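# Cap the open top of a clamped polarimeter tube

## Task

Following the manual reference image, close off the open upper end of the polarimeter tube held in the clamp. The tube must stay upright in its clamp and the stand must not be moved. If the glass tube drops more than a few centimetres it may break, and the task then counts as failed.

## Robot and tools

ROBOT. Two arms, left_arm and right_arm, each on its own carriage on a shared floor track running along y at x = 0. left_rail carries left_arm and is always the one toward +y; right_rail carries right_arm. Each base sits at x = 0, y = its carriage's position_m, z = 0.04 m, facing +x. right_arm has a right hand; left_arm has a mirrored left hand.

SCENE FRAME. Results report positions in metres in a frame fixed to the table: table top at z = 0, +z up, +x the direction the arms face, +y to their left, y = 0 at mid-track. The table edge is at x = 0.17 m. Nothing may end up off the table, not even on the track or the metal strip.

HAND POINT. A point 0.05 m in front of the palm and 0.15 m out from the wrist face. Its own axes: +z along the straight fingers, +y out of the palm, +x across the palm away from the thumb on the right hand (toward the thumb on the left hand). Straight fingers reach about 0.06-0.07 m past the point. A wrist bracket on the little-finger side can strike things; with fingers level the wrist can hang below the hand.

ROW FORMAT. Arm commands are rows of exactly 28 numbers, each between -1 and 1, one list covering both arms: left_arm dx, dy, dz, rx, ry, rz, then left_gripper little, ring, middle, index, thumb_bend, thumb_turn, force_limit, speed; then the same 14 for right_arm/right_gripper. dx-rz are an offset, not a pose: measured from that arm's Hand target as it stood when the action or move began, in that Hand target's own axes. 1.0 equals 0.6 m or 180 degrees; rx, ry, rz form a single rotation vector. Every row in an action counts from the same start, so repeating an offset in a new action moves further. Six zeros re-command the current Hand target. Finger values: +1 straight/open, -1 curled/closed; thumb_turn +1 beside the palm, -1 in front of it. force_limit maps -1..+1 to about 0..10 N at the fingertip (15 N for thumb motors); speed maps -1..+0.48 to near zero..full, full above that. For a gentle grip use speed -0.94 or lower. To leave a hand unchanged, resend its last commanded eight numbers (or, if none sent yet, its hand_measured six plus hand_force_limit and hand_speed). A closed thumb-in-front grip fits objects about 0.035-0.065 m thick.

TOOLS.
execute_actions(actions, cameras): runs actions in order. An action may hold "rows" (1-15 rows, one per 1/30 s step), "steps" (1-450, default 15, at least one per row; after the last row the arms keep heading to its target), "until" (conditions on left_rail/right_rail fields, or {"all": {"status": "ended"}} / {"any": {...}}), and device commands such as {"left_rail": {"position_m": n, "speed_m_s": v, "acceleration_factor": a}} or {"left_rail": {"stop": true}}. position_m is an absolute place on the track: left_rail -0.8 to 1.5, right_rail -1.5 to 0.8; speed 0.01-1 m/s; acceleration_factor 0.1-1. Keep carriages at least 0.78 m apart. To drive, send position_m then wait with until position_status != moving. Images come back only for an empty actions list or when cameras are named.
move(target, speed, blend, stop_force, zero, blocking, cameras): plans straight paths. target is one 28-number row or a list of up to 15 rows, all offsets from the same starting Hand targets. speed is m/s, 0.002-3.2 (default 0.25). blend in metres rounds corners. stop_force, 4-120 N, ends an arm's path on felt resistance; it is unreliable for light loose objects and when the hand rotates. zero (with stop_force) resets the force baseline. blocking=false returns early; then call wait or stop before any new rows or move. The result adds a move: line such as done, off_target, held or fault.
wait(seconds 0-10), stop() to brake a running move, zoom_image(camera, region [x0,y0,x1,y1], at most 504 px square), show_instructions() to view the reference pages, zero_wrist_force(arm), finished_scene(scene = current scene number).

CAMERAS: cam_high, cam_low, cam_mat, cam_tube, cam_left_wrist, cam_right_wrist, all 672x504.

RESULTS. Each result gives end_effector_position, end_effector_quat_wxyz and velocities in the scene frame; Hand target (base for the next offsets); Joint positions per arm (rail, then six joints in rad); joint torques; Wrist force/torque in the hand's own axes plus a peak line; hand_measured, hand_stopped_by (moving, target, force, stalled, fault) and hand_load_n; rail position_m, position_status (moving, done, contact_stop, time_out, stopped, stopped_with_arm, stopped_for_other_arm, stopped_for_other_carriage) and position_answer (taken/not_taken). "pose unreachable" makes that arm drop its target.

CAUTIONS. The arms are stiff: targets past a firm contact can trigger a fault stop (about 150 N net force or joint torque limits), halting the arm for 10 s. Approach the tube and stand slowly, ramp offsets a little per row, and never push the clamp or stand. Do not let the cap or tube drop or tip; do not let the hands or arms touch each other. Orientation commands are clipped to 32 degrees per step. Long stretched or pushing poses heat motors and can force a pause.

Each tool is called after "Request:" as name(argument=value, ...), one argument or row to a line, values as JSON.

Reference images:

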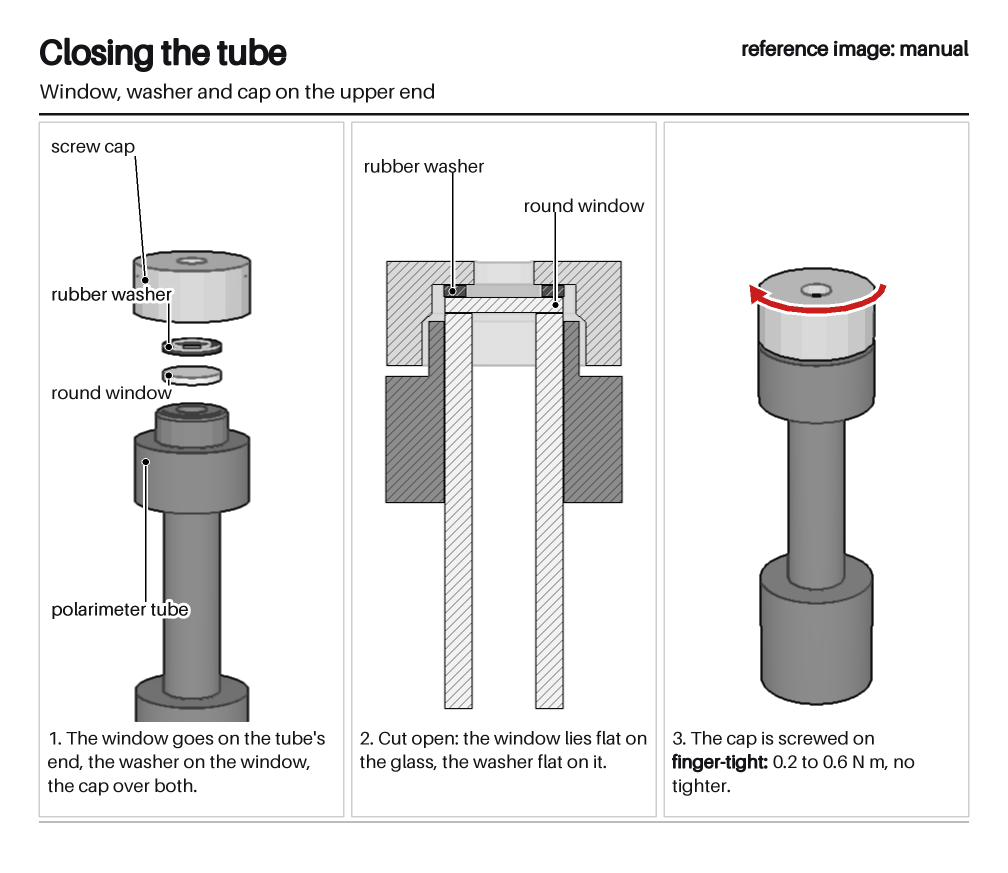

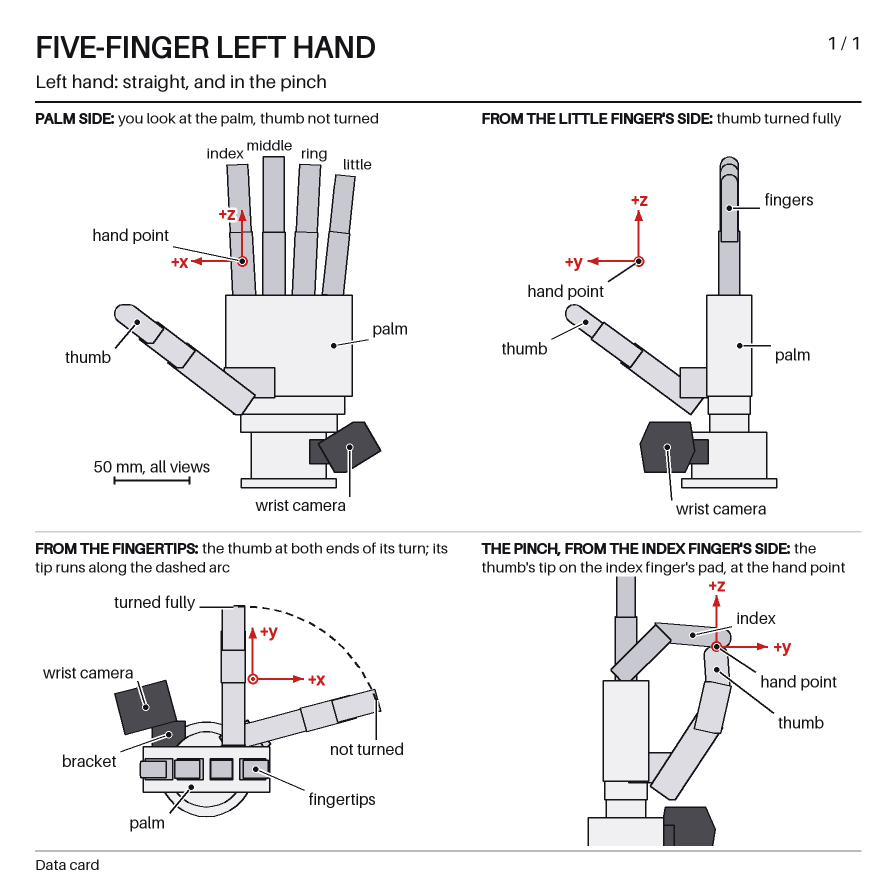

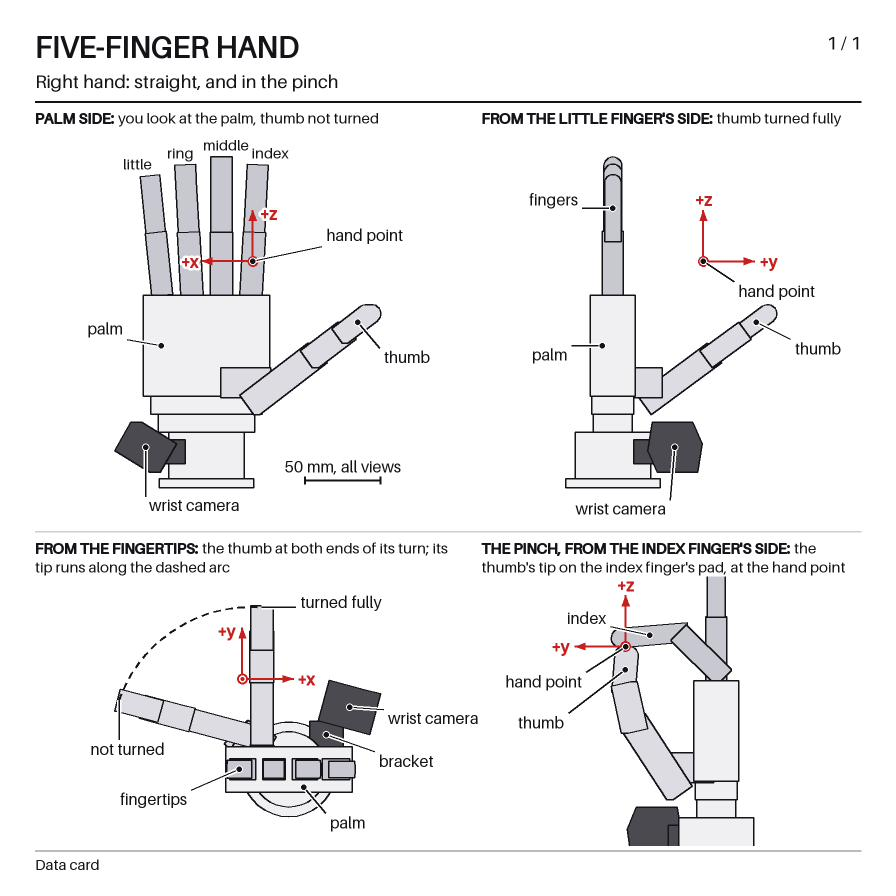

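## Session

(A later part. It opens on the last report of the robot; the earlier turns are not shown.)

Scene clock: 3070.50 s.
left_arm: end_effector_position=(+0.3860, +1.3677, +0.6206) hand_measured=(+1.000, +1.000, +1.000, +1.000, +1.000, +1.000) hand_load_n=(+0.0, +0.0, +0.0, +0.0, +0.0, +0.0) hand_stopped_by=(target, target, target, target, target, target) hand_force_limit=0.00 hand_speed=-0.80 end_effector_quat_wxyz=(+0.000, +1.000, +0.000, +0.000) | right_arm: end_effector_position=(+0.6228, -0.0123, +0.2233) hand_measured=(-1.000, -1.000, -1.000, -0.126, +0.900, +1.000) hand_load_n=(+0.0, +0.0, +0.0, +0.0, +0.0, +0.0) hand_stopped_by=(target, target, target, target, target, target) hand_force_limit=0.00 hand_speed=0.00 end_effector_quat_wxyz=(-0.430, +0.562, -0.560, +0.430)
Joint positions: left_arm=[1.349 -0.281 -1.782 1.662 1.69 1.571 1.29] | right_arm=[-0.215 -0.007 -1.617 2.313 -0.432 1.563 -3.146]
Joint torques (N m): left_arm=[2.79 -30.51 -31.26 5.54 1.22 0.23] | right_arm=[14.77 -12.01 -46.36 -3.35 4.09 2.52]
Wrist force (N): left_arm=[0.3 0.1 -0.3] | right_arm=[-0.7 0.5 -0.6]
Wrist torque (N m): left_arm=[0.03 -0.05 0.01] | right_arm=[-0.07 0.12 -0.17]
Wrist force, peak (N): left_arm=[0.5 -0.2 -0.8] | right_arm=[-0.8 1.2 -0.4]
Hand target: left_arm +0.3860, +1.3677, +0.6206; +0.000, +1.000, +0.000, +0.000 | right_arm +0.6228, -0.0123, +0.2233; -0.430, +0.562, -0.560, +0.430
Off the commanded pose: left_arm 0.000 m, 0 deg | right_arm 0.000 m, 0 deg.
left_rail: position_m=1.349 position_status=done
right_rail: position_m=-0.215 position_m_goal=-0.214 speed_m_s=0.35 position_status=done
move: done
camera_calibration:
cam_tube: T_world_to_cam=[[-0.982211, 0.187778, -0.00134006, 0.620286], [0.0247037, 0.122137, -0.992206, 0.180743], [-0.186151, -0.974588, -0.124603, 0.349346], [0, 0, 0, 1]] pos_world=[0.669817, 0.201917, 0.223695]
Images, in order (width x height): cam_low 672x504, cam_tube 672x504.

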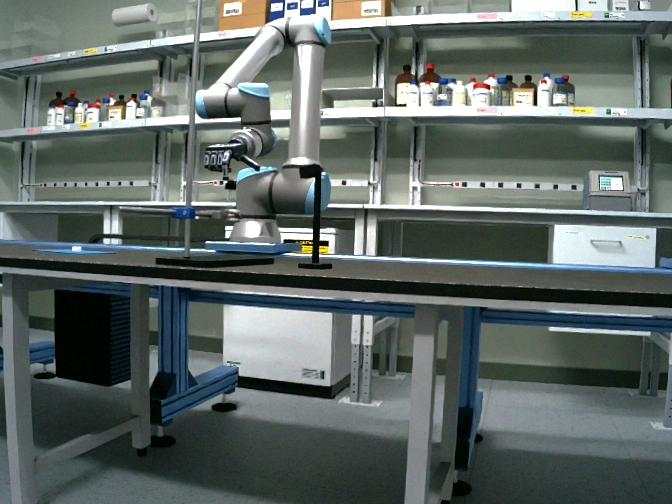

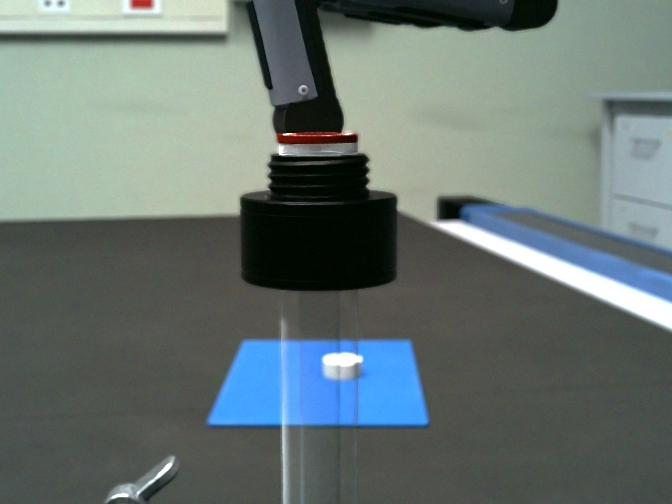

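Request:
move(
  target=[
    [0,0,0,0,0,0,1,1,1,1,1,1,0,-0.8, 0.01817,0,0,0,0,0,-1,-1,-1,-0.126,0.9,1,0,0],
    [0,0,0,0,0,0,1,1,1,1,1,1,0,-0.8, 0.01817,0.02125,0.0057,0,0,0,-1,-1,-1,-0.126,0.9,1,0,0],
  ],
  speed=[0.02, 0.01],
  stop_force=4,
  cameras=["cam_tube"],
)

Request:
move(
  target=[0,0,0,0,0,0,1,1,1,1,1,1,0,-0.8, -0.0088,0,0,0,0,0,-1,-1,-1,-0.126,0.9,1,0,0],
  speed=0.003,
  stop_force=4,
  cameras=["cam_tube"],
)

Scene clock: 3097.23 s.
left_arm: end_effector_position=(+0.3860, +1.3677, +0.6206) hand_measured=(+1.000, +1.000, +1.000, +1.000, +1.000, +1.000) hand_load_n=(+0.0, +0.0, +0.0, +0.0, +0.0, +0.0) hand_stopped_by=(target, target, target, target, target, target) hand_force_limit=0.00 hand_speed=-0.80 end_effector_quat_wxyz=(+0.000, +1.000, +0.000, +0.000) | right_arm: end_effector_position=(+0.6228, -0.0232, +0.2101) hand_measured=(-1.000, -1.000, -1.000, -0.126, +0.900, +1.000) hand_load_n=(+0.0, +0.0, +0.0, +0.0, +0.0, -0.5) hand_stopped_by=(target, target, target, target, target, target) hand_force_limit=0.00 hand_speed=0.00 end_effector_quat_wxyz=(-0.430, +0.562, -0.560, +0.430)
Joint positions: left_arm=[1.349 -0.281 -1.782 1.662 1.69 1.571 1.29] | right_arm=[-0.215 -0.036 -1.606 2.333 -0.463 1.535 -3.153]
Joint torques (N m): left_arm=[1.25 -33.03 -31.21 5.65 1.34 0.22] | right_arm=[-13.26 -9.5 -25.79 -3.02 -3.21 -3.22]
Wrist force (N): left_arm=[0.4 0.3 -0.2] | right_arm=[-0.5 0.7 -0.3]
Wrist torque (N m): left_arm=[0.06 -0.07 0.00] | right_arm=[-0.06 0.06 0.09]
Wrist force, peak (N): left_arm=[0.4 -0.2 -0.9] | right_arm=[-0.6 1.0 -1.1]
Hand target: left_arm +0.3860, +1.3677, +0.6206; +0.000, +1.000, +0.000, +0.000 | right_arm +0.6228, -0.0232, +0.2101; -0.430, +0.562, -0.560, +0.430
Off the commanded pose: left_arm 0.000 m, 0 deg | right_arm 0.000 m, 0 deg.
left_rail: position_m=1.349 position_status=done
right_rail: position_m=-0.215 position_m_goal=-0.214 speed_m_s=0.35 position_status=done
move: done
camera_calibration:
cam_tube: T_world_to_cam=[[-0.982211, 0.187778, -0.00134006, 0.620286], [0.0247037, 0.122137, -0.992206, 0.180743], [-0.186151, -0.974588, -0.124603, 0.349346], [0, 0, 0, 1]] pos_world=[0.669817, 0.201917, 0.223695]
Images, in order (width x height): cam_tube 672x504.

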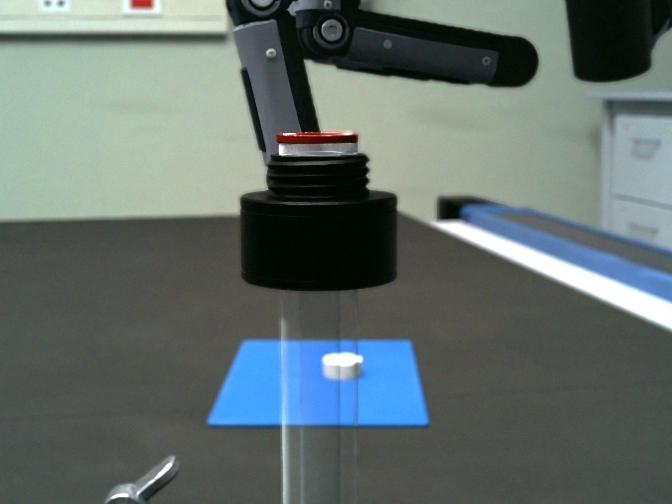

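Scene clock: 3099.70 s.
left_arm: end_effector_position=(+0.3860, +1.3677, +0.6206) hand_measured=(+1.000, +1.000, +1.000, +1.000, +1.000, +1.000) hand_load_n=(+0.0, +0.0, +0.0, -0.5, +0.0, +0.0) hand_stopped_by=(target, target, target, target, target, target) hand_force_limit=0.00 hand_speed=-0.80 end_effector_quat_wxyz=(+0.000, +1.000, +0.000, +0.000) | right_arm: end_effector_position=(+0.6228, -0.0180, +0.2101) hand_measured=(-1.000, -1.000, -1.000, -0.126, +0.900, +1.000) hand_load_n=(+0.0, +0.0, +0.0, -0.5, +0.0, -0.5) hand_stopped_by=(target, target, target, target, target, target) hand_force_limit=0.00 hand_speed=0.00 end_effector_quat_wxyz=(-0.430, +0.562, -0.560, +0.430)
Joint positions: left_arm=[1.349 -0.281 -1.782 1.662 1.69 1.571 1.29] | right_arm=[-0.215 -0.023 -1.603 2.329 -0.464 1.548 -3.15]
Joint torques (N m): left_arm=[1.94 -32.92 -30.1 5.79 1.45 0] | right_arm=[9.72 -11.52 -44.12 -2.81 0.86 2.35]
Wrist force (N): left_arm=[0.4 0.1 -0.4] | right_arm=[3.7 1.0 -0.9]
Wrist torque (N m): left_arm=[0.06 -0.08 0.01] | right_arm=[-0.07 0.10 -0.15]
Wrist force, peak (N): left_arm=[0.7 0.3 -0.3] | right_arm=[4.0 -0.9 -1.1]
Hand target: left_arm +0.3860, +1.3677, +0.6206; +0.000, +1.000, +0.000, +0.000 | right_arm +0.6228, -0.0180, +0.2101; -0.430, +0.562, -0.560, +0.430
Off the commanded pose: left_arm 0.000 m, 0 deg | right_arm 0.000 m, 0 deg.
left_rail: position_m=1.349 position_status=done
right_rail: position_m=-0.215 position_m_goal=-0.214 speed_m_s=0.35 position_status=done
move: contact (right_arm)
camera_calibration:
cam_tube: T_world_to_cam=[[-0.982211, 0.187778, -0.00134006, 0.620286], [0.0247037, 0.122137, -0.992206, 0.180743], [-0.186151, -0.974588, -0.124603, 0.349346], [0, 0, 0, 1]] pos_world=[0.669817, 0.201917, 0.223695]
Images, in order (width x height): cam_tube 672x504.

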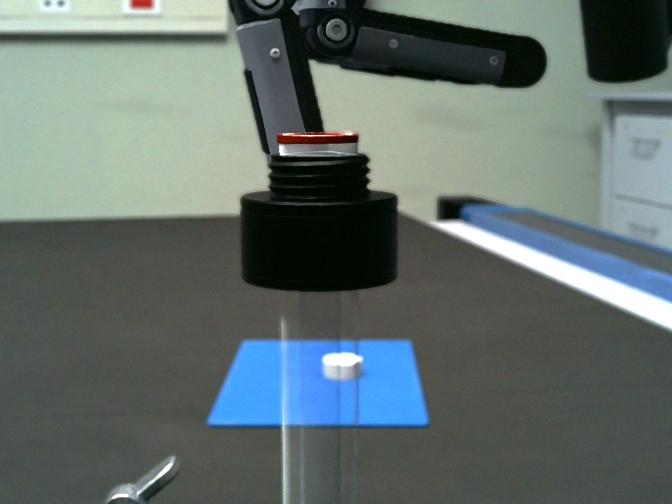

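Request:
move(
  target=[
    [0,0,0,0,0,0,1,1,1,1,1,1,0,-0.8, 0.00833,0,0,0,0,0,-1,-1,-1,-0.126,0.9,1,0,0],
    [0,0,0,0,0,0,1,1,1,1,1,1,0,-0.8, 0.00833,-0.02125,-0.0057,0,0,0,-1,-1,-1,-0.126,0.9,1,0,0],
    [0,0,0,0,0,0,1,1,1,1,1,1,0,-0.8, -0.0075,-0.02125,-0.0057,0,0,0,-1,-1,-1,-0.126,0.9,1,0,0],
  ],
  speed=[0.01, 0.02, 0.02],
  cameras=["cam_tube"],
)

Request:
move(
  target=[0,0,0,0,0,0,1,1,1,1,1,1,0,-0.8, -0.0037,0,0,0,0,0,-1,-1,-1,-0.126,0.9,1,0,0],
  speed=0.004,
  stop_force=4,
  cameras=["cam_tube","cam_low"],
)

Request:
zoom_image(
  camera="cam_tube",
  region=[260, 110, 380, 200],
)

Request:
zoom_image(
  camera="cam_low",
  region=[220, 165, 244, 189],
)

Scene clock: 3112.63 s.
left_arm: end_effector_position=(+0.3860, +1.3677, +0.6206) hand_measured=(+1.000, +1.000, +1.000, +1.000, +1.000, +1.000) hand_load_n=(+0.0, +0.0, +0.0, +0.0, +0.0, +0.0) hand_stopped_by=(target, target, target, target, target, target) hand_force_limit=0.00 hand_speed=-0.80 end_effector_quat_wxyz=(+0.000, +1.000, +0.000, +0.000) | right_arm: end_effector_position=(+0.6228, -0.0136, +0.2233) hand_measured=(-1.000, -1.000, -1.000, -0.126, +0.900, +1.000) hand_load_n=(+0.0, +0.0, +0.0, +0.0, +0.0, -0.5) hand_stopped_by=(target, target, target, target, target, target) hand_force_limit=0.00 hand_speed=0.00 end_effector_quat_wxyz=(-0.430, +0.562, -0.560, +0.430)
Joint positions: left_arm=[1.349 -0.281 -1.782 1.662 1.69 1.571 1.29] | right_arm=[-0.214 -0.011 -1.619 2.314 -0.432 1.559 -3.147]
Joint torques (N m): left_arm=[1.39 -30.94 -30.14 5.95 1.01 0.34] | right_arm=[15.69 -11.94 -45.21 -2.84 3.84 2.51]
Wrist force (N): left_arm=[0.3 -0.2 -0.3] | right_arm=[-0.4 0.4 -0.3]
Wrist torque (N m): left_arm=[-0.01 -0.06 0.01] | right_arm=[-0.10 0.06 -0.15]
Wrist force, peak (N): left_arm=[0.7 0.0 -0.9] | right_arm=[4.2 -0.4 -1.2]
Hand target: left_arm +0.3860, +1.3677, +0.6206; +0.000, +1.000, +0.000, +0.000 | right_arm +0.6228, -0.0135, +0.2233; -0.430, +0.562, -0.560, +0.430
Off the commanded pose: left_arm 0.000 m, 0 deg | right_arm 0.000 m, 0 deg.
left_rail: position_m=1.349 position_status=done
right_rail: position_m=-0.214 speed_m_s=0.35 position_status=done
move: done
camera_calibration:
cam_tube: T_world_to_cam=[[-0.982211, 0.187778, -0.00134006, 0.620286], [0.0247037, 0.122137, -0.992206, 0.180743], [-0.186151, -0.974588, -0.124603, 0.349346], [0, 0, 0, 1]] pos_world=[0.669817, 0.201917, 0.223695]
Images, in order (width x height): cam_tube 672x504.

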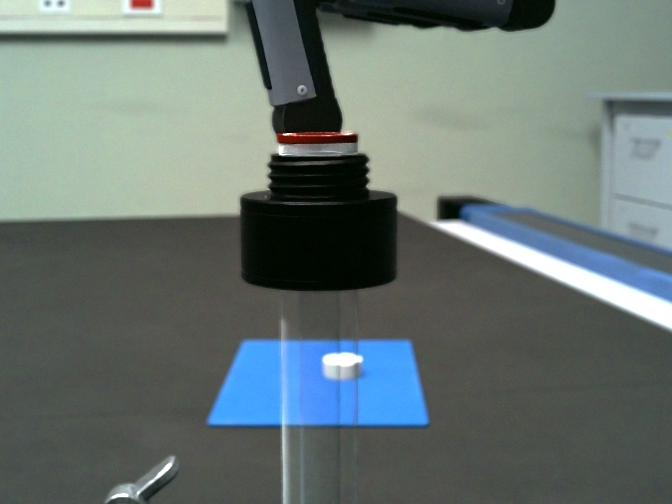

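Scene clock: 3114.00 s.
left_arm: end_effector_position=(+0.3860, +1.3677, +0.6206) hand_measured=(+1.000, +1.000, +1.000, +1.000, +1.000, +1.000) hand_load_n=(+0.0, +0.0, +0.0, +0.0, +0.0, +0.0) hand_stopped_by=(target, target, target, target, target, target) hand_force_limit=0.00 hand_speed=-0.80 end_effector_quat_wxyz=(+0.000, +1.000, +0.000, +0.000) | right_arm: end_effector_position=(+0.6228, -0.0113, +0.2233) hand_measured=(-1.000, -1.000, -1.000, -0.126, +0.900, +1.000) hand_load_n=(+0.0, +0.0, +0.0, +0.5, +0.0, +0.0) hand_stopped_by=(target, target, target, target, target, target) hand_force_limit=0.00 hand_speed=0.00 end_effector_quat_wxyz=(-0.430, +0.562, -0.560, +0.430)
Joint positions: left_arm=[1.349 -0.281 -1.782 1.662 1.69 1.571 1.29] | right_arm=[-0.214 -0.005 -1.617 2.312 -0.432 1.565 -3.145]
Joint torques (N m): left_arm=[-0.2 -31.95 -31.36 5.81 1.14 0.75] | right_arm=[15.43 -10.68 -46.19 -2.83 3.69 2.28]
Wrist force (N): left_arm=[0.3 0.1 -0.4] | right_arm=[-0.2 0.5 -1.0]
Wrist torque (N m): left_arm=[0.03 -0.06 0.01] | right_arm=[-0.05 0.05 -0.14]
Wrist force, peak (N): left_arm=[0.7 0.0 -0.5] | right_arm=[-0.6 0.8 -1.1]
Hand target: left_arm +0.3860, +1.3677, +0.6206; +0.000, +1.000, +0.000, +0.000 | right_arm +0.6228, -0.0113, +0.2233; -0.430, +0.562, -0.560, +0.430
Off the commanded pose: left_arm 0.000 m, 0 deg | right_arm 0.000 m, 0 deg.
left_rail: position_m=1.349 position_status=done
right_rail: position_m=-0.214 speed_m_s=0.35 position_status=done
move: done
camera_calibration:
cam_tube: T_world_to_cam=[[-0.982211, 0.187778, -0.00134006, 0.620286], [0.0247037, 0.122137, -0.992206, 0.180743], [-0.186151, -0.974588, -0.124603, 0.349346], [0, 0, 0, 1]] pos_world=[0.669817, 0.201917, 0.223695]
Images, in order (width x height): cam_low 672x504, cam_tube 672x504.

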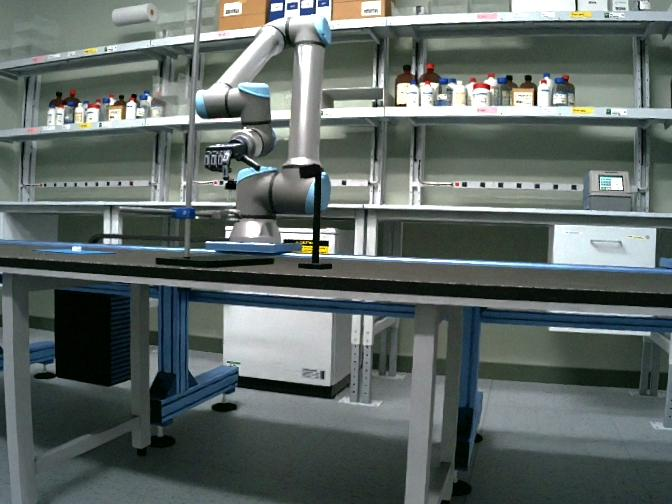

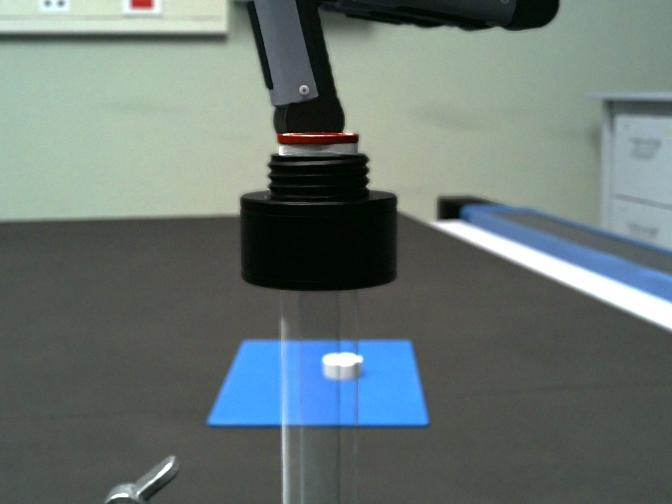

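Scaled by 4.200 from the camera's 672x504 image, which has a finer 960x720 frame.

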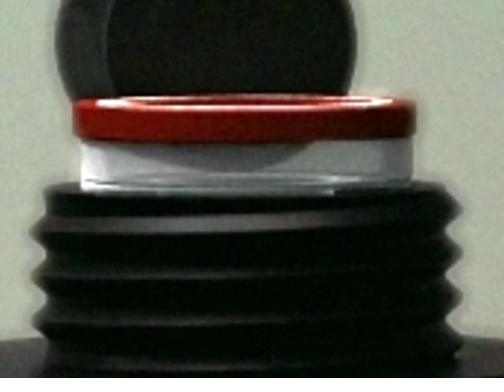

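Scaled by 21.000 from the camera's 672x504 image, which has a finer 960x720 frame.

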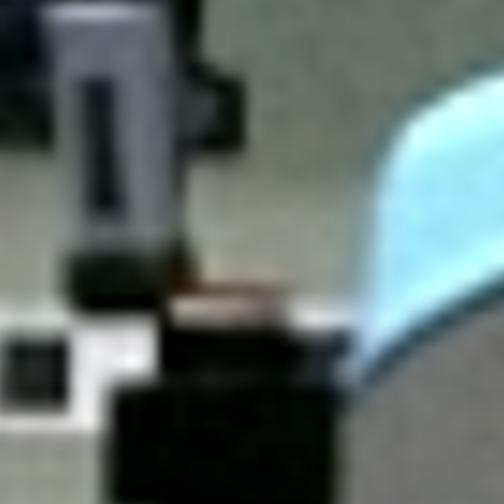

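Request:
move(
  target=[
    [0,0,0,0,0,0,1,1,1,1,1,1,0,-0.8, 0.01,0,0,0,0,0,-1,-1,-1,-0.126,0.9,1,0,0],
    [0,0,0,0,0,0,1,1,1,1,1,1,0,-0.8, 0.01,-0.0644,-0.01725,0,0,0,-1,-1,-1,-0.126,0.9,1,0,0],
    [0,0,0,0,0,0,1,1,1,1,1,1,0,-0.8, 0.01,-0.1288,-0.0345,-0.15,0,0,-1,-1,-1,-0.126,0.9,1,0,0],
  ],
  speed=[0.015, 0.08, 0.12],
)

Request:
execute_actions(
  actions=[
    {"right_rail": {"position_m": -0.83}},
    {"steps": 240, "until": {"right_rail": {"position_status": ["!=", "moving"]}}},
  ],
  cameras=["cam_high", "cam_mat", "cam_tube"],
)

Request:
zoom_image(
  camera="cam_tube",
  region=[260, 110, 380, 200],
)

Request:
zoom_image(
  camera="cam_high",
  region=[190, 116, 222, 148],
)

Scene clock: 3169.07 s.
left_arm: end_effector_position=(+0.3860, +1.3677, +0.6206) hand_measured=(+1.000, +1.000, +1.000, +1.000, +1.000, +1.000) hand_load_n=(+0.0, +0.0, +0.0, +0.0, -0.5, +0.0) hand_stopped_by=(target, target, target, target, target, target) hand_force_limit=0.00 hand_speed=-0.80 end_effector_quat_wxyz=(+0.000, +1.000, +0.000, +0.000) | right_arm: end_effector_position=(+0.6229, -0.0171, +0.3033) hand_measured=(-1.000, -1.000, -1.000, -0.126, +0.900, +1.000) hand_load_n=(+0.0, +0.0, +0.5, +0.0, +0.0, +0.0) hand_stopped_by=(target, target, target, target, target, target) hand_force_limit=0.00 hand_speed=0.00 end_effector_quat_wxyz=(-0.287, +0.647, -0.645, +0.288)
Joint positions: left_arm=[1.349 -0.281 -1.782 1.662 1.69 1.571 1.29] | right_arm=[-0.215 -0.016 -1.548 1.938 0.344 1.559 -3.155]
Joint torques (N m): left_arm=[2.31 -30.79 -30.27 6.38 1.03 0.12] | right_arm=[14.45 -20.59 -50.42 4.62 3.68 -3.02]
Wrist force (N): left_arm=[0.7 -0.3 -0.4] | right_arm=[-0.3 -0.1 -0.5]
Wrist torque (N m): left_arm=[-0.01 -0.11 0.04] | right_arm=[-0.09 0.06 0.06]
Wrist force, peak (N): left_arm=[0.9 -0.3 -0.5] | right_arm=[-0.9 0.6 -1.4]
Hand target: left_arm +0.3860, +1.3677, +0.6206; +0.000, +1.000, +0.000, +0.000 | right_arm +0.6229, -0.0171, +0.3033; -0.287, +0.647, -0.645, +0.288
Off the commanded pose: left_arm 0.000 m, 0 deg | right_arm 0.000 m, 0 deg.
left_rail: position_m=1.349 position_status=done
right_rail: position_m=-0.215 position_m_goal=-0.214 speed_m_s=0.35 position_status=done
move: done

Scene clock: 3171.97 s.
left_arm: end_effector_position=(+0.3860, +1.3677, +0.6206) hand_measured=(+1.000, +1.000, +1.000, +1.000, +1.000, +1.000) hand_load_n=(+0.0, +0.0, +0.0, +0.0, +0.0, +0.0) hand_stopped_by=(target, target, target, target, target, target) hand_force_limit=0.00 hand_speed=-0.80 end_effector_quat_wxyz=(+0.000, +1.000, +0.000, +0.000) | right_arm: end_effector_position=(+0.6229, -0.6326, +0.3033) hand_measured=(-1.000, -1.000, -1.000, -0.126, +0.900, +1.000) hand_load_n=(+0.0, +0.0, +0.0, +0.0, +0.0, +0.0) hand_stopped_by=(target, target, target, target, target, target) hand_force_limit=0.00 hand_speed=0.00 end_effector_quat_wxyz=(-0.287, +0.647, -0.645, +0.288)
Joint positions: left_arm=[1.349 -0.281 -1.782 1.662 1.69 1.571 1.29] | right_arm=[-0.83 -0.016 -1.548 1.938 0.344 1.559 -3.155]
Joint torques (N m): left_arm=[-0.09 -30.76 -30.48 5.77 1.7 0.01] | right_arm=[-1.13 -21.03 -46.67 3.73 3.27 -2.67]
Wrist force (N): left_arm=[0.5 -0.1 -0.3] | right_arm=[-0.7 0.1 -0.2]
Wrist torque (N m): left_arm=[0.01 -0.09 0.02] | right_arm=[-0.09 0.12 0.04]
Wrist force, peak (N): left_arm=[0.8 -0.2 -0.4] | right_arm=[-1.6 0.4 -0.7]
Hand target: left_arm +0.3860, +1.3677, +0.6206; +0.000, +1.000, +0.000, +0.000 | right_arm +0.6229, -0.6326, +0.3033; -0.287, +0.647, -0.645, +0.288
Off the commanded pose: left_arm 0.000 m, 0 deg | right_arm 0.000 m, 0 deg.
left_rail: position_m=1.349 position_status=done
right_rail: position_m=-0.830 speed_m_s=0.35 position_status=done
camera_calibration:
cam_tube: T_world_to_cam=[[-0.982211, 0.187778, -0.00134006, 0.620286], [0.0247037, 0.122137, -0.992206, 0.180743], [-0.186151, -0.974588, -0.124603, 0.349346], [0, 0, 0, 1]] pos_world=[0.669817, 0.201917, 0.223695]
Images, in order (width x height): cam_high 672x504, cam_mat 672x504, cam_tube 672x504.

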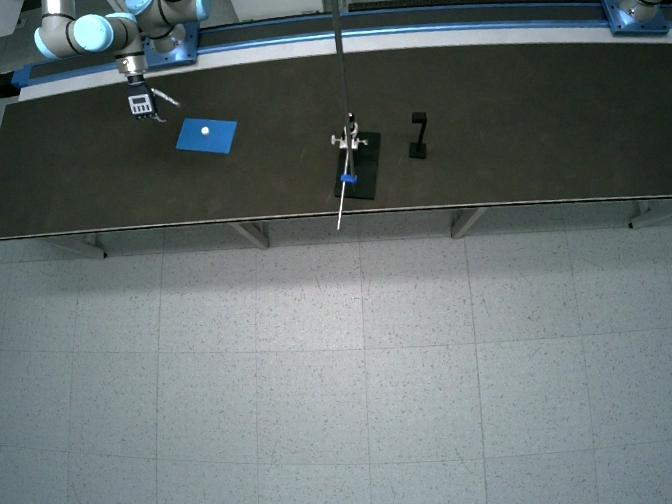

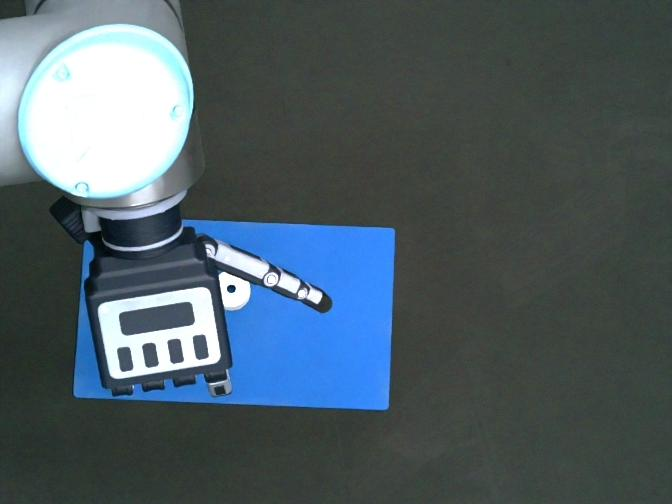

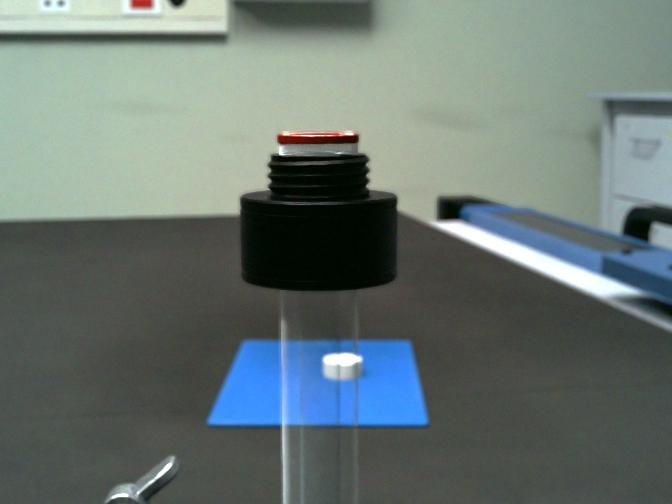

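Scaled by 4.200 from the camera's 672x504 image, which has a finer 960x720 frame.

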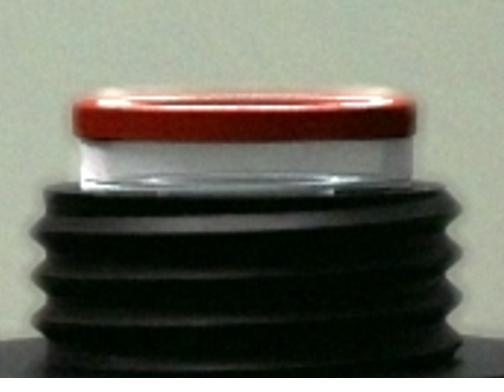

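Scaled by 15.750 from the camera's 672x504 image, which has a finer 960x720 frame.

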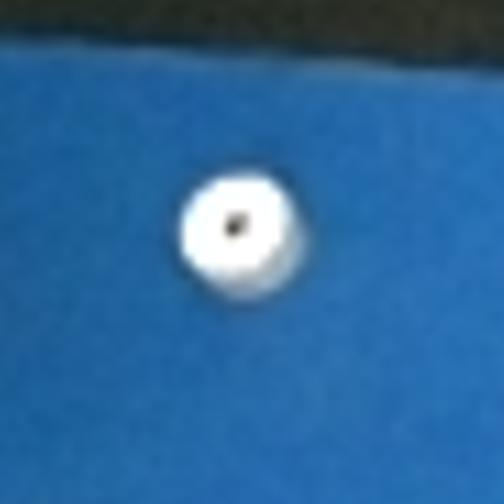

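Request:
move(
  target=[0,0,0,0,0,0,1,1,1,1,1,1,0,-0.8, -0.04833,0.40855,0.15215,0,0,0,-1,-1,-0.13,-0.16,1,-1,0,-0.5],
  speed=0.15,
  cameras=["cam_mat", "cam_right_wrist"],
)

Request:
zoom_image(
  camera="cam_mat",
  region=[160, 230, 320, 350],
)

Scene clock: 3213.87 s.
left_arm: end_effector_position=(+0.3860, +1.3677, +0.6206) hand_measured=(+1.000, +1.000, +1.000, +1.000, +1.000, +1.000) hand_load_n=(+0.0, +0.0, +0.0, +0.0, -0.5, +0.0) hand_stopped_by=(target, target, target, target, target, target) hand_force_limit=0.00 hand_speed=-0.80 end_effector_quat_wxyz=(+0.000, +1.000, +0.000, +0.000) | right_arm: end_effector_position=(+0.5264, -0.6042, +0.0603) hand_measured=(-1.000, -1.000, -0.130, -0.160, +1.000, -1.000) hand_load_n=(+0.0, +0.0, +0.0, +0.0, +0.0, +0.0) hand_stopped_by=(target, target, target, target, target, target) hand_force_limit=0.00 hand_speed=-0.50 end_effector_quat_wxyz=(-0.287, +0.647, -0.645, +0.288)
Joint positions: left_arm=[1.349 -0.281 -1.782 1.662 1.69 1.571 1.29] | right_arm=[-0.83 0.056 -1.394 2.303 -0.174 1.613 -3.106]
Joint torques (N m): left_arm=[1.38 -32.49 -30.48 5.99 1.53 0.47] | right_arm=[17.87 -20.46 -17.65 -0.85 3.71 2.55]
Wrist force (N): left_arm=[0.5 -0.1 -0.3] | right_arm=[-1.1 0.0 -0.5]
Wrist torque (N m): left_arm=[0.01 -0.09 0.03] | right_arm=[-0.09 0.18 -0.21]
Wrist force, peak (N): left_arm=[0.8 -0.1 -0.9] | right_arm=[-1.6 1.5 0.1]
Hand target: left_arm +0.3860, +1.3677, +0.6206; +0.000, +1.000, +0.000, +0.000 | right_arm +0.5264, -0.6042, +0.0601; -0.287, +0.647, -0.645, +0.288
Off the commanded pose: left_arm 0.000 m, 0 deg | right_arm 0.000 m, 0 deg.
left_rail: position_m=1.349 position_status=done
right_rail: position_m=-0.830 speed_m_s=0.35 position_status=done
move: done
camera_calibration:
cam_right_wrist: T_world_to_cam=[[-0.627267, -0.27949, -0.726926, 0.206646], [-0.522065, 0.843522, 0.126173, 0.778534], [0.577913, 0.458646, -0.675026, 0.124897], [0, 0, 0, 1]] pos_world=[0.463888, -0.656239, 0.136295]
Images, in order (width x height): cam_mat 672x504, cam_right_wrist 672x504.

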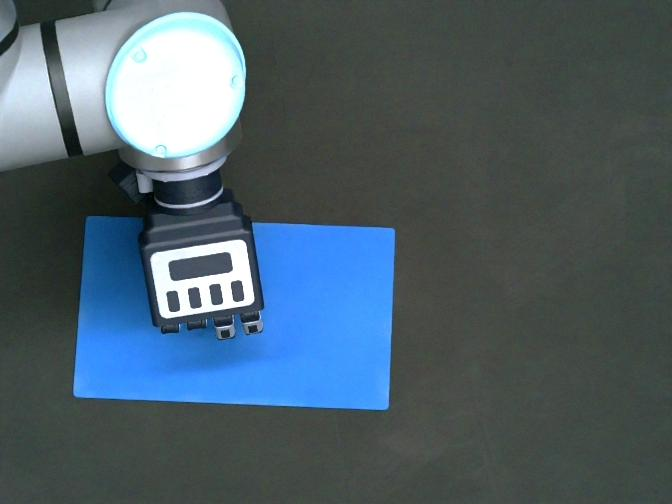

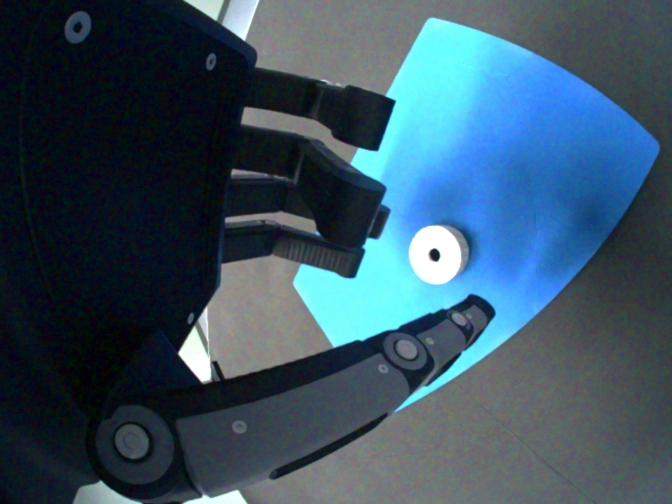

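Scaled by 3.150 from the camera's 672x504 image, which has a finer 960x720 frame.

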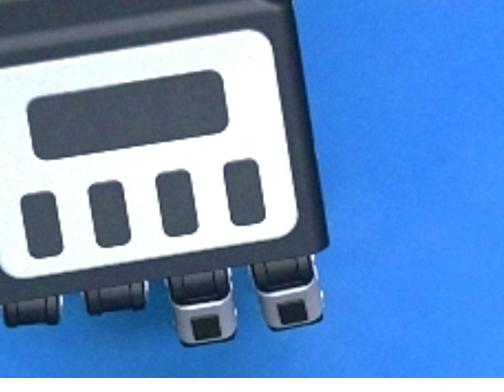

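Request:
move(
  target=[
    [0,0,0,0,0,0,1,1,1,1,1,1,0,-0.8, -0.0023,0.02378,0.02355,0,0,0,-1,-1,-0.13,-0.16,1,-1,0,-0.5],
    [0,0,0,0,0,0,1,1,1,1,1,1,0,-0.8, -0.0023,0.04337,0.04174,0,0,0,-1,-1,-0.13,-0.16,1,-1,0,-0.5],
  ],
  speed=[0.05, 0.015],
  stop_force=5,
  cameras=["cam_mat", "cam_right_wrist"],
)

Request:
zoom_image(
  camera="cam_right_wrist",
  region=[300, 150, 510, 350],
)

Scene clock: 3223.73 s.
left_arm: end_effector_position=(+0.3860, +1.3677, +0.6206) hand_measured=(+1.000, +1.000, +1.000, +1.000, +1.000, +1.000) hand_load_n=(+0.0, +0.0, +0.0, +0.0, +0.0, +0.0) hand_stopped_by=(target, target, target, target, target, target) hand_force_limit=0.00 hand_speed=-0.80 end_effector_quat_wxyz=(+0.000, +1.000, +0.000, +0.000) | right_arm: end_effector_position=(+0.5276, -0.6029, +0.0240) hand_measured=(-1.000, -1.000, -0.130, -0.160, +1.000, -1.000) hand_load_n=(+0.0, +0.0, +0.0, +0.0, +0.0, +0.0) hand_stopped_by=(target, target, target, target, target, target) hand_force_limit=0.00 hand_speed=-0.50 end_effector_quat_wxyz=(-0.287, +0.647, -0.645, +0.288)
Joint positions: left_arm=[1.349 -0.281 -1.782 1.662 1.69 1.571 1.29] | right_arm=[-0.83 0.06 -1.326 2.318 -0.257 1.615 -3.104]
Joint torques (N m): left_arm=[0.26 -32.65 -30.27 5.74 1.29 0.54] | right_arm=[-6.91 -21.38 -15.17 -1.34 -1.15 -0.67]
Wrist force (N): left_arm=[0.5 -0.2 -0.6] | right_arm=[-1.1 0.4 -0.4]
Wrist torque (N m): left_arm=[0.01 -0.10 0.03] | right_arm=[-0.03 0.17 -0.17]
Wrist force, peak (N): left_arm=[0.5 -0.1 -0.8] | right_arm=[-1.7 -0.1 -0.4]
Hand target: left_arm +0.3860, +1.3677, +0.6206; +0.000, +1.000, +0.000, +0.000 | right_arm +0.5276, -0.6029, +0.0240; -0.287, +0.647, -0.645, +0.288
Off the commanded pose: left_arm 0.000 m, 0 deg | right_arm 0.000 m, 0 deg.
left_rail: position_m=1.349 position_status=done
right_rail: position_m=-0.830 speed_m_s=0.35 position_status=done
move: done
camera_calibration:
cam_right_wrist: T_world_to_cam=[[-0.627193, -0.279524, -0.726977, 0.181333], [-0.52208, 0.843526, 0.126084, 0.782598], [0.57798, 0.458619, -0.674987, 0.0991759], [0, 0, 0, 1]] pos_world=[0.464988, -0.654939, 0.100094]
Images, in order (width x height): cam_mat 672x504, cam_right_wrist 672x504.

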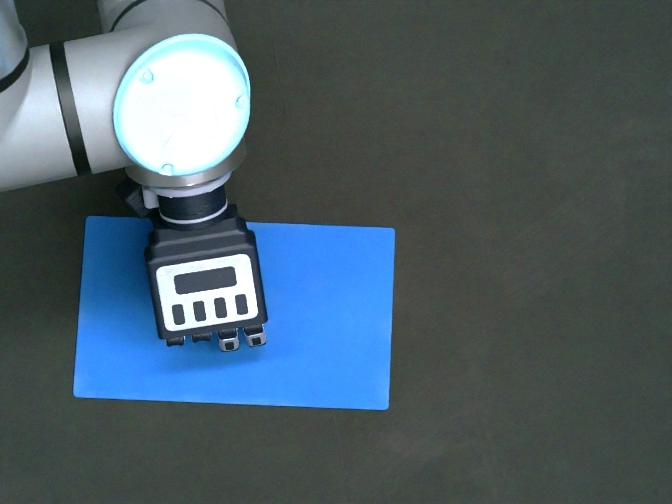

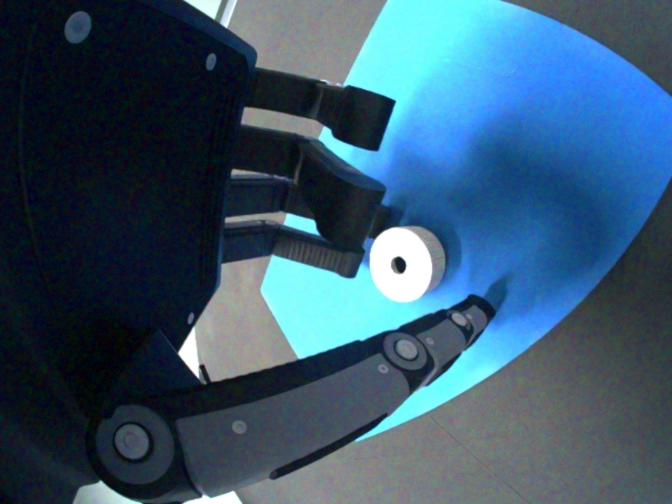

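Scaled by 2.400 from the camera's 672x504 image, which has a finer 960x720 frame.

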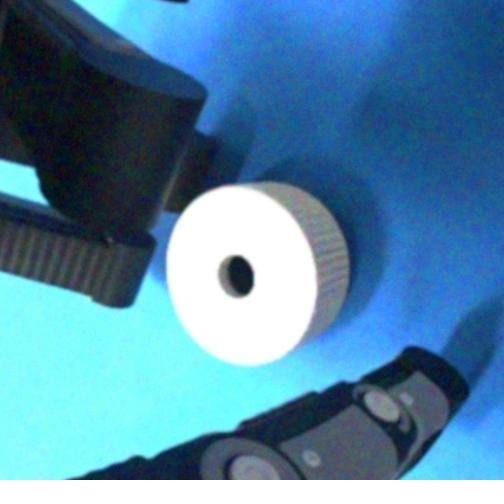

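Request:
execute_actions(
  actions=[
    {"rows": [[0,0,0,0,0,0,1,1,1,1,1,1,0,-0.8, 0,0,0,0,0,0,-1,-1,-0.13,-0.16,0.4,-1,0,-0.88]], "steps": 90},
  ],
  cameras=["cam_right_wrist"],
)

Request:
zoom_image(
  camera="cam_right_wrist",
  region=[300, 150, 510, 350],
)

Scene clock: 3231.90 s.
left_arm: end_effector_position=(+0.3860, +1.3677, +0.6206) hand_measured=(+1.000, +1.000, +1.000, +1.000, +1.000, +1.000) hand_load_n=(+0.0, +0.0, +0.0, +0.0, +0.0, +0.0) hand_stopped_by=(target, target, target, target, target, target) hand_force_limit=0.00 hand_speed=-0.80 end_effector_quat_wxyz=(+0.000, +1.000, +0.000, +0.000) | right_arm: end_effector_position=(+0.5276, -0.6029, +0.0240) hand_measured=(-1.000, -1.000, -0.130, -0.160, +0.656, -1.000) hand_load_n=(+0.0, +0.0, +5.0, +0.5, +8.0, +1.0) hand_stopped_by=(target, target, target, target, force, target) hand_force_limit=0.00 hand_speed=-0.88 end_effector_quat_wxyz=(-0.287, +0.647, -0.645, +0.288)
Joint positions: left_arm=[1.349 -0.281 -1.782 1.662 1.69 1.571 1.29] | right_arm=[-0.83 0.06 -1.326 2.318 -0.257 1.615 -3.104]
Joint torques (N m): left_arm=[-0.14 -31.53 -29.91 5.47 1.79 0.02] | right_arm=[-7.35 -23.59 -14.43 -1.15 -2.1 -0.6]
Wrist force (N): left_arm=[0.5 0.1 -0.6] | right_arm=[-1.0 -2.3 -4.4]
Wrist torque (N m): left_arm=[0.04 -0.10 0.02] | right_arm=[-0.07 0.22 -0.21]
Wrist force, peak (N): left_arm=[0.9 -0.2 -0.8] | right_arm=[-1.4 -2.6 -4.7]
Hand target: left_arm +0.3860, +1.3677, +0.6206; +0.000, +1.000, +0.000, +0.000 | right_arm +0.5276, -0.6029, +0.0240; -0.287, +0.647, -0.645, +0.288
Off the commanded pose: left_arm 0.000 m, 0 deg | right_arm 0.000 m, 0 deg.
left_rail: position_m=1.349 position_status=done
right_rail: position_m=-0.830 speed_m_s=0.35 position_status=done
camera_calibration:
cam_right_wrist: T_world_to_cam=[[-0.627225, -0.279457, -0.726975, 0.181391], [-0.522072, 0.843516, 0.126181, 0.782578], [0.577953, 0.458678, -0.67497, 0.0992255], [0, 0, 0, 1]] pos_world=[0.464988, -0.654939, 0.100095]
Images, in order (width x height): cam_right_wrist 672x504.

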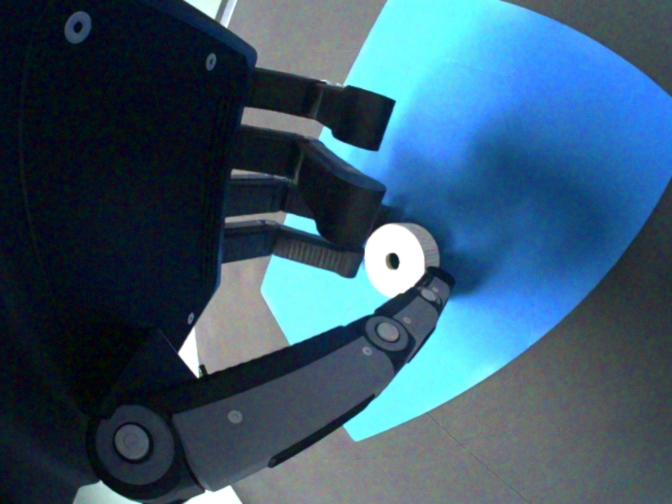

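Scaled by 2.400 from the camera's 672x504 image, which has a finer 960x720 frame.

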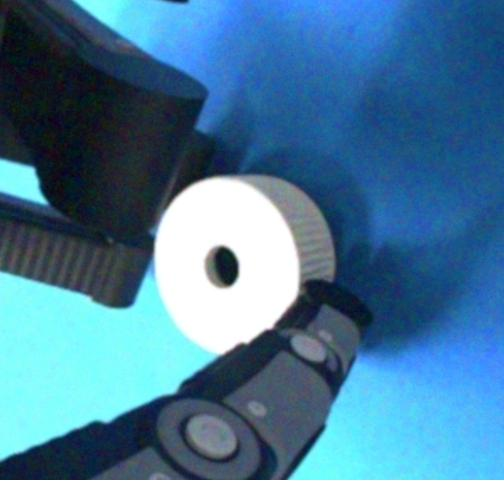

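Request:
execute_actions(
  actions=[
    {"rows": [[0,0,0,0,0,0,1,1,1,1,1,1,0,-0.8, 0,0,0,0,0,0,-1,-1,-0.13,-0.25,0.4,-1,-0.4,-0.9]], "steps": 45},
  ],
  cameras=["cam_right_wrist"],
)

Request:
zoom_image(
  camera="cam_right_wrist",
  region=[300, 150, 510, 350],
)

Scene clock: 3238.97 s.
left_arm: end_effector_position=(+0.3860, +1.3677, +0.6206) hand_measured=(+1.000, +1.000, +1.000, +1.000, +1.000, +1.000) hand_load_n=(+0.0, +0.0, +0.0, +0.0, +0.0, +0.0) hand_stopped_by=(target, target, target, target, target, target) hand_force_limit=0.00 hand_speed=-0.80 end_effector_quat_wxyz=(+0.000, +1.000, +0.000, +0.000) | right_arm: end_effector_position=(+0.5276, -0.6029, +0.0240) hand_measured=(-1.000, -1.000, -0.130, -0.214, +0.656, -1.000) hand_load_n=(+0.0, +0.0, +4.0, +3.0, +9.0, +0.0) hand_stopped_by=(target, target, target, force, force, target) hand_force_limit=-0.40 hand_speed=-0.90 end_effector_quat_wxyz=(-0.287, +0.647, -0.645, +0.288)
Joint positions: left_arm=[1.349 -0.281 -1.782 1.662 1.69 1.571 1.29] | right_arm=[-0.83 0.06 -1.326 2.318 -0.257 1.615 -3.104]
Joint torques (N m): left_arm=[-0.92 -32.61 -31.51 5.97 1.66 0.25] | right_arm=[-6.85 -22.22 -14.7 2.5 -1.87 -0.74]
Wrist force (N): left_arm=[0.5 -0.1 -0.5] | right_arm=[-1.1 -2.8 -2.4]
Wrist torque (N m): left_arm=[0.01 -0.08 0.02] | right_arm=[-0.02 0.17 -0.20]
Wrist force, peak (N): left_arm=[0.7 0.1 -0.6] | right_arm=[-1.2 -2.3 -5.1]
Hand target: left_arm +0.3860, +1.3677, +0.6206; +0.000, +1.000, +0.000, +0.000 | right_arm +0.5276, -0.6029, +0.0240; -0.287, +0.647, -0.645, +0.288
Off the commanded pose: left_arm 0.000 m, 0 deg | right_arm 0.000 m, 0 deg.
left_rail: position_m=1.349 position_status=done
right_rail: position_m=-0.830 speed_m_s=0.35 position_status=done
camera_calibration:
cam_right_wrist: T_world_to_cam=[[-0.627151, -0.27949, -0.727026, 0.18134], [-0.522087, 0.84352, 0.126092, 0.782597], [0.57802, 0.45865, -0.674932, 0.0991723], [0, 0, 0, 1]] pos_world=[0.464988, -0.654939, 0.100094]
Images, in order (width x height): cam_right_wrist 672x504.

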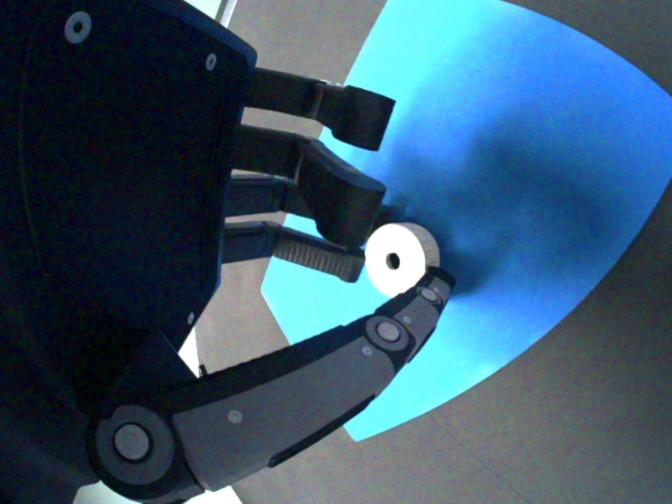

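Scaled by 2.400 from the camera's 672x504 image, which has a finer 960x720 frame.

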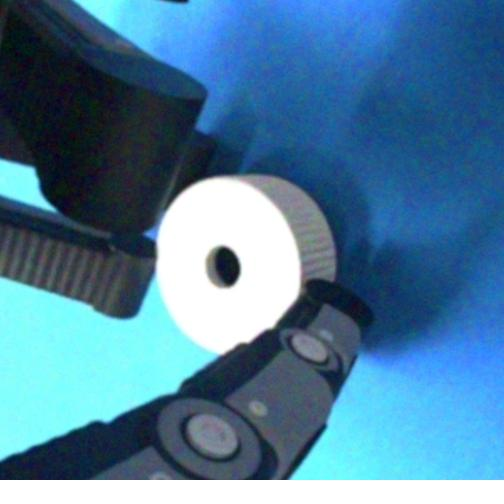

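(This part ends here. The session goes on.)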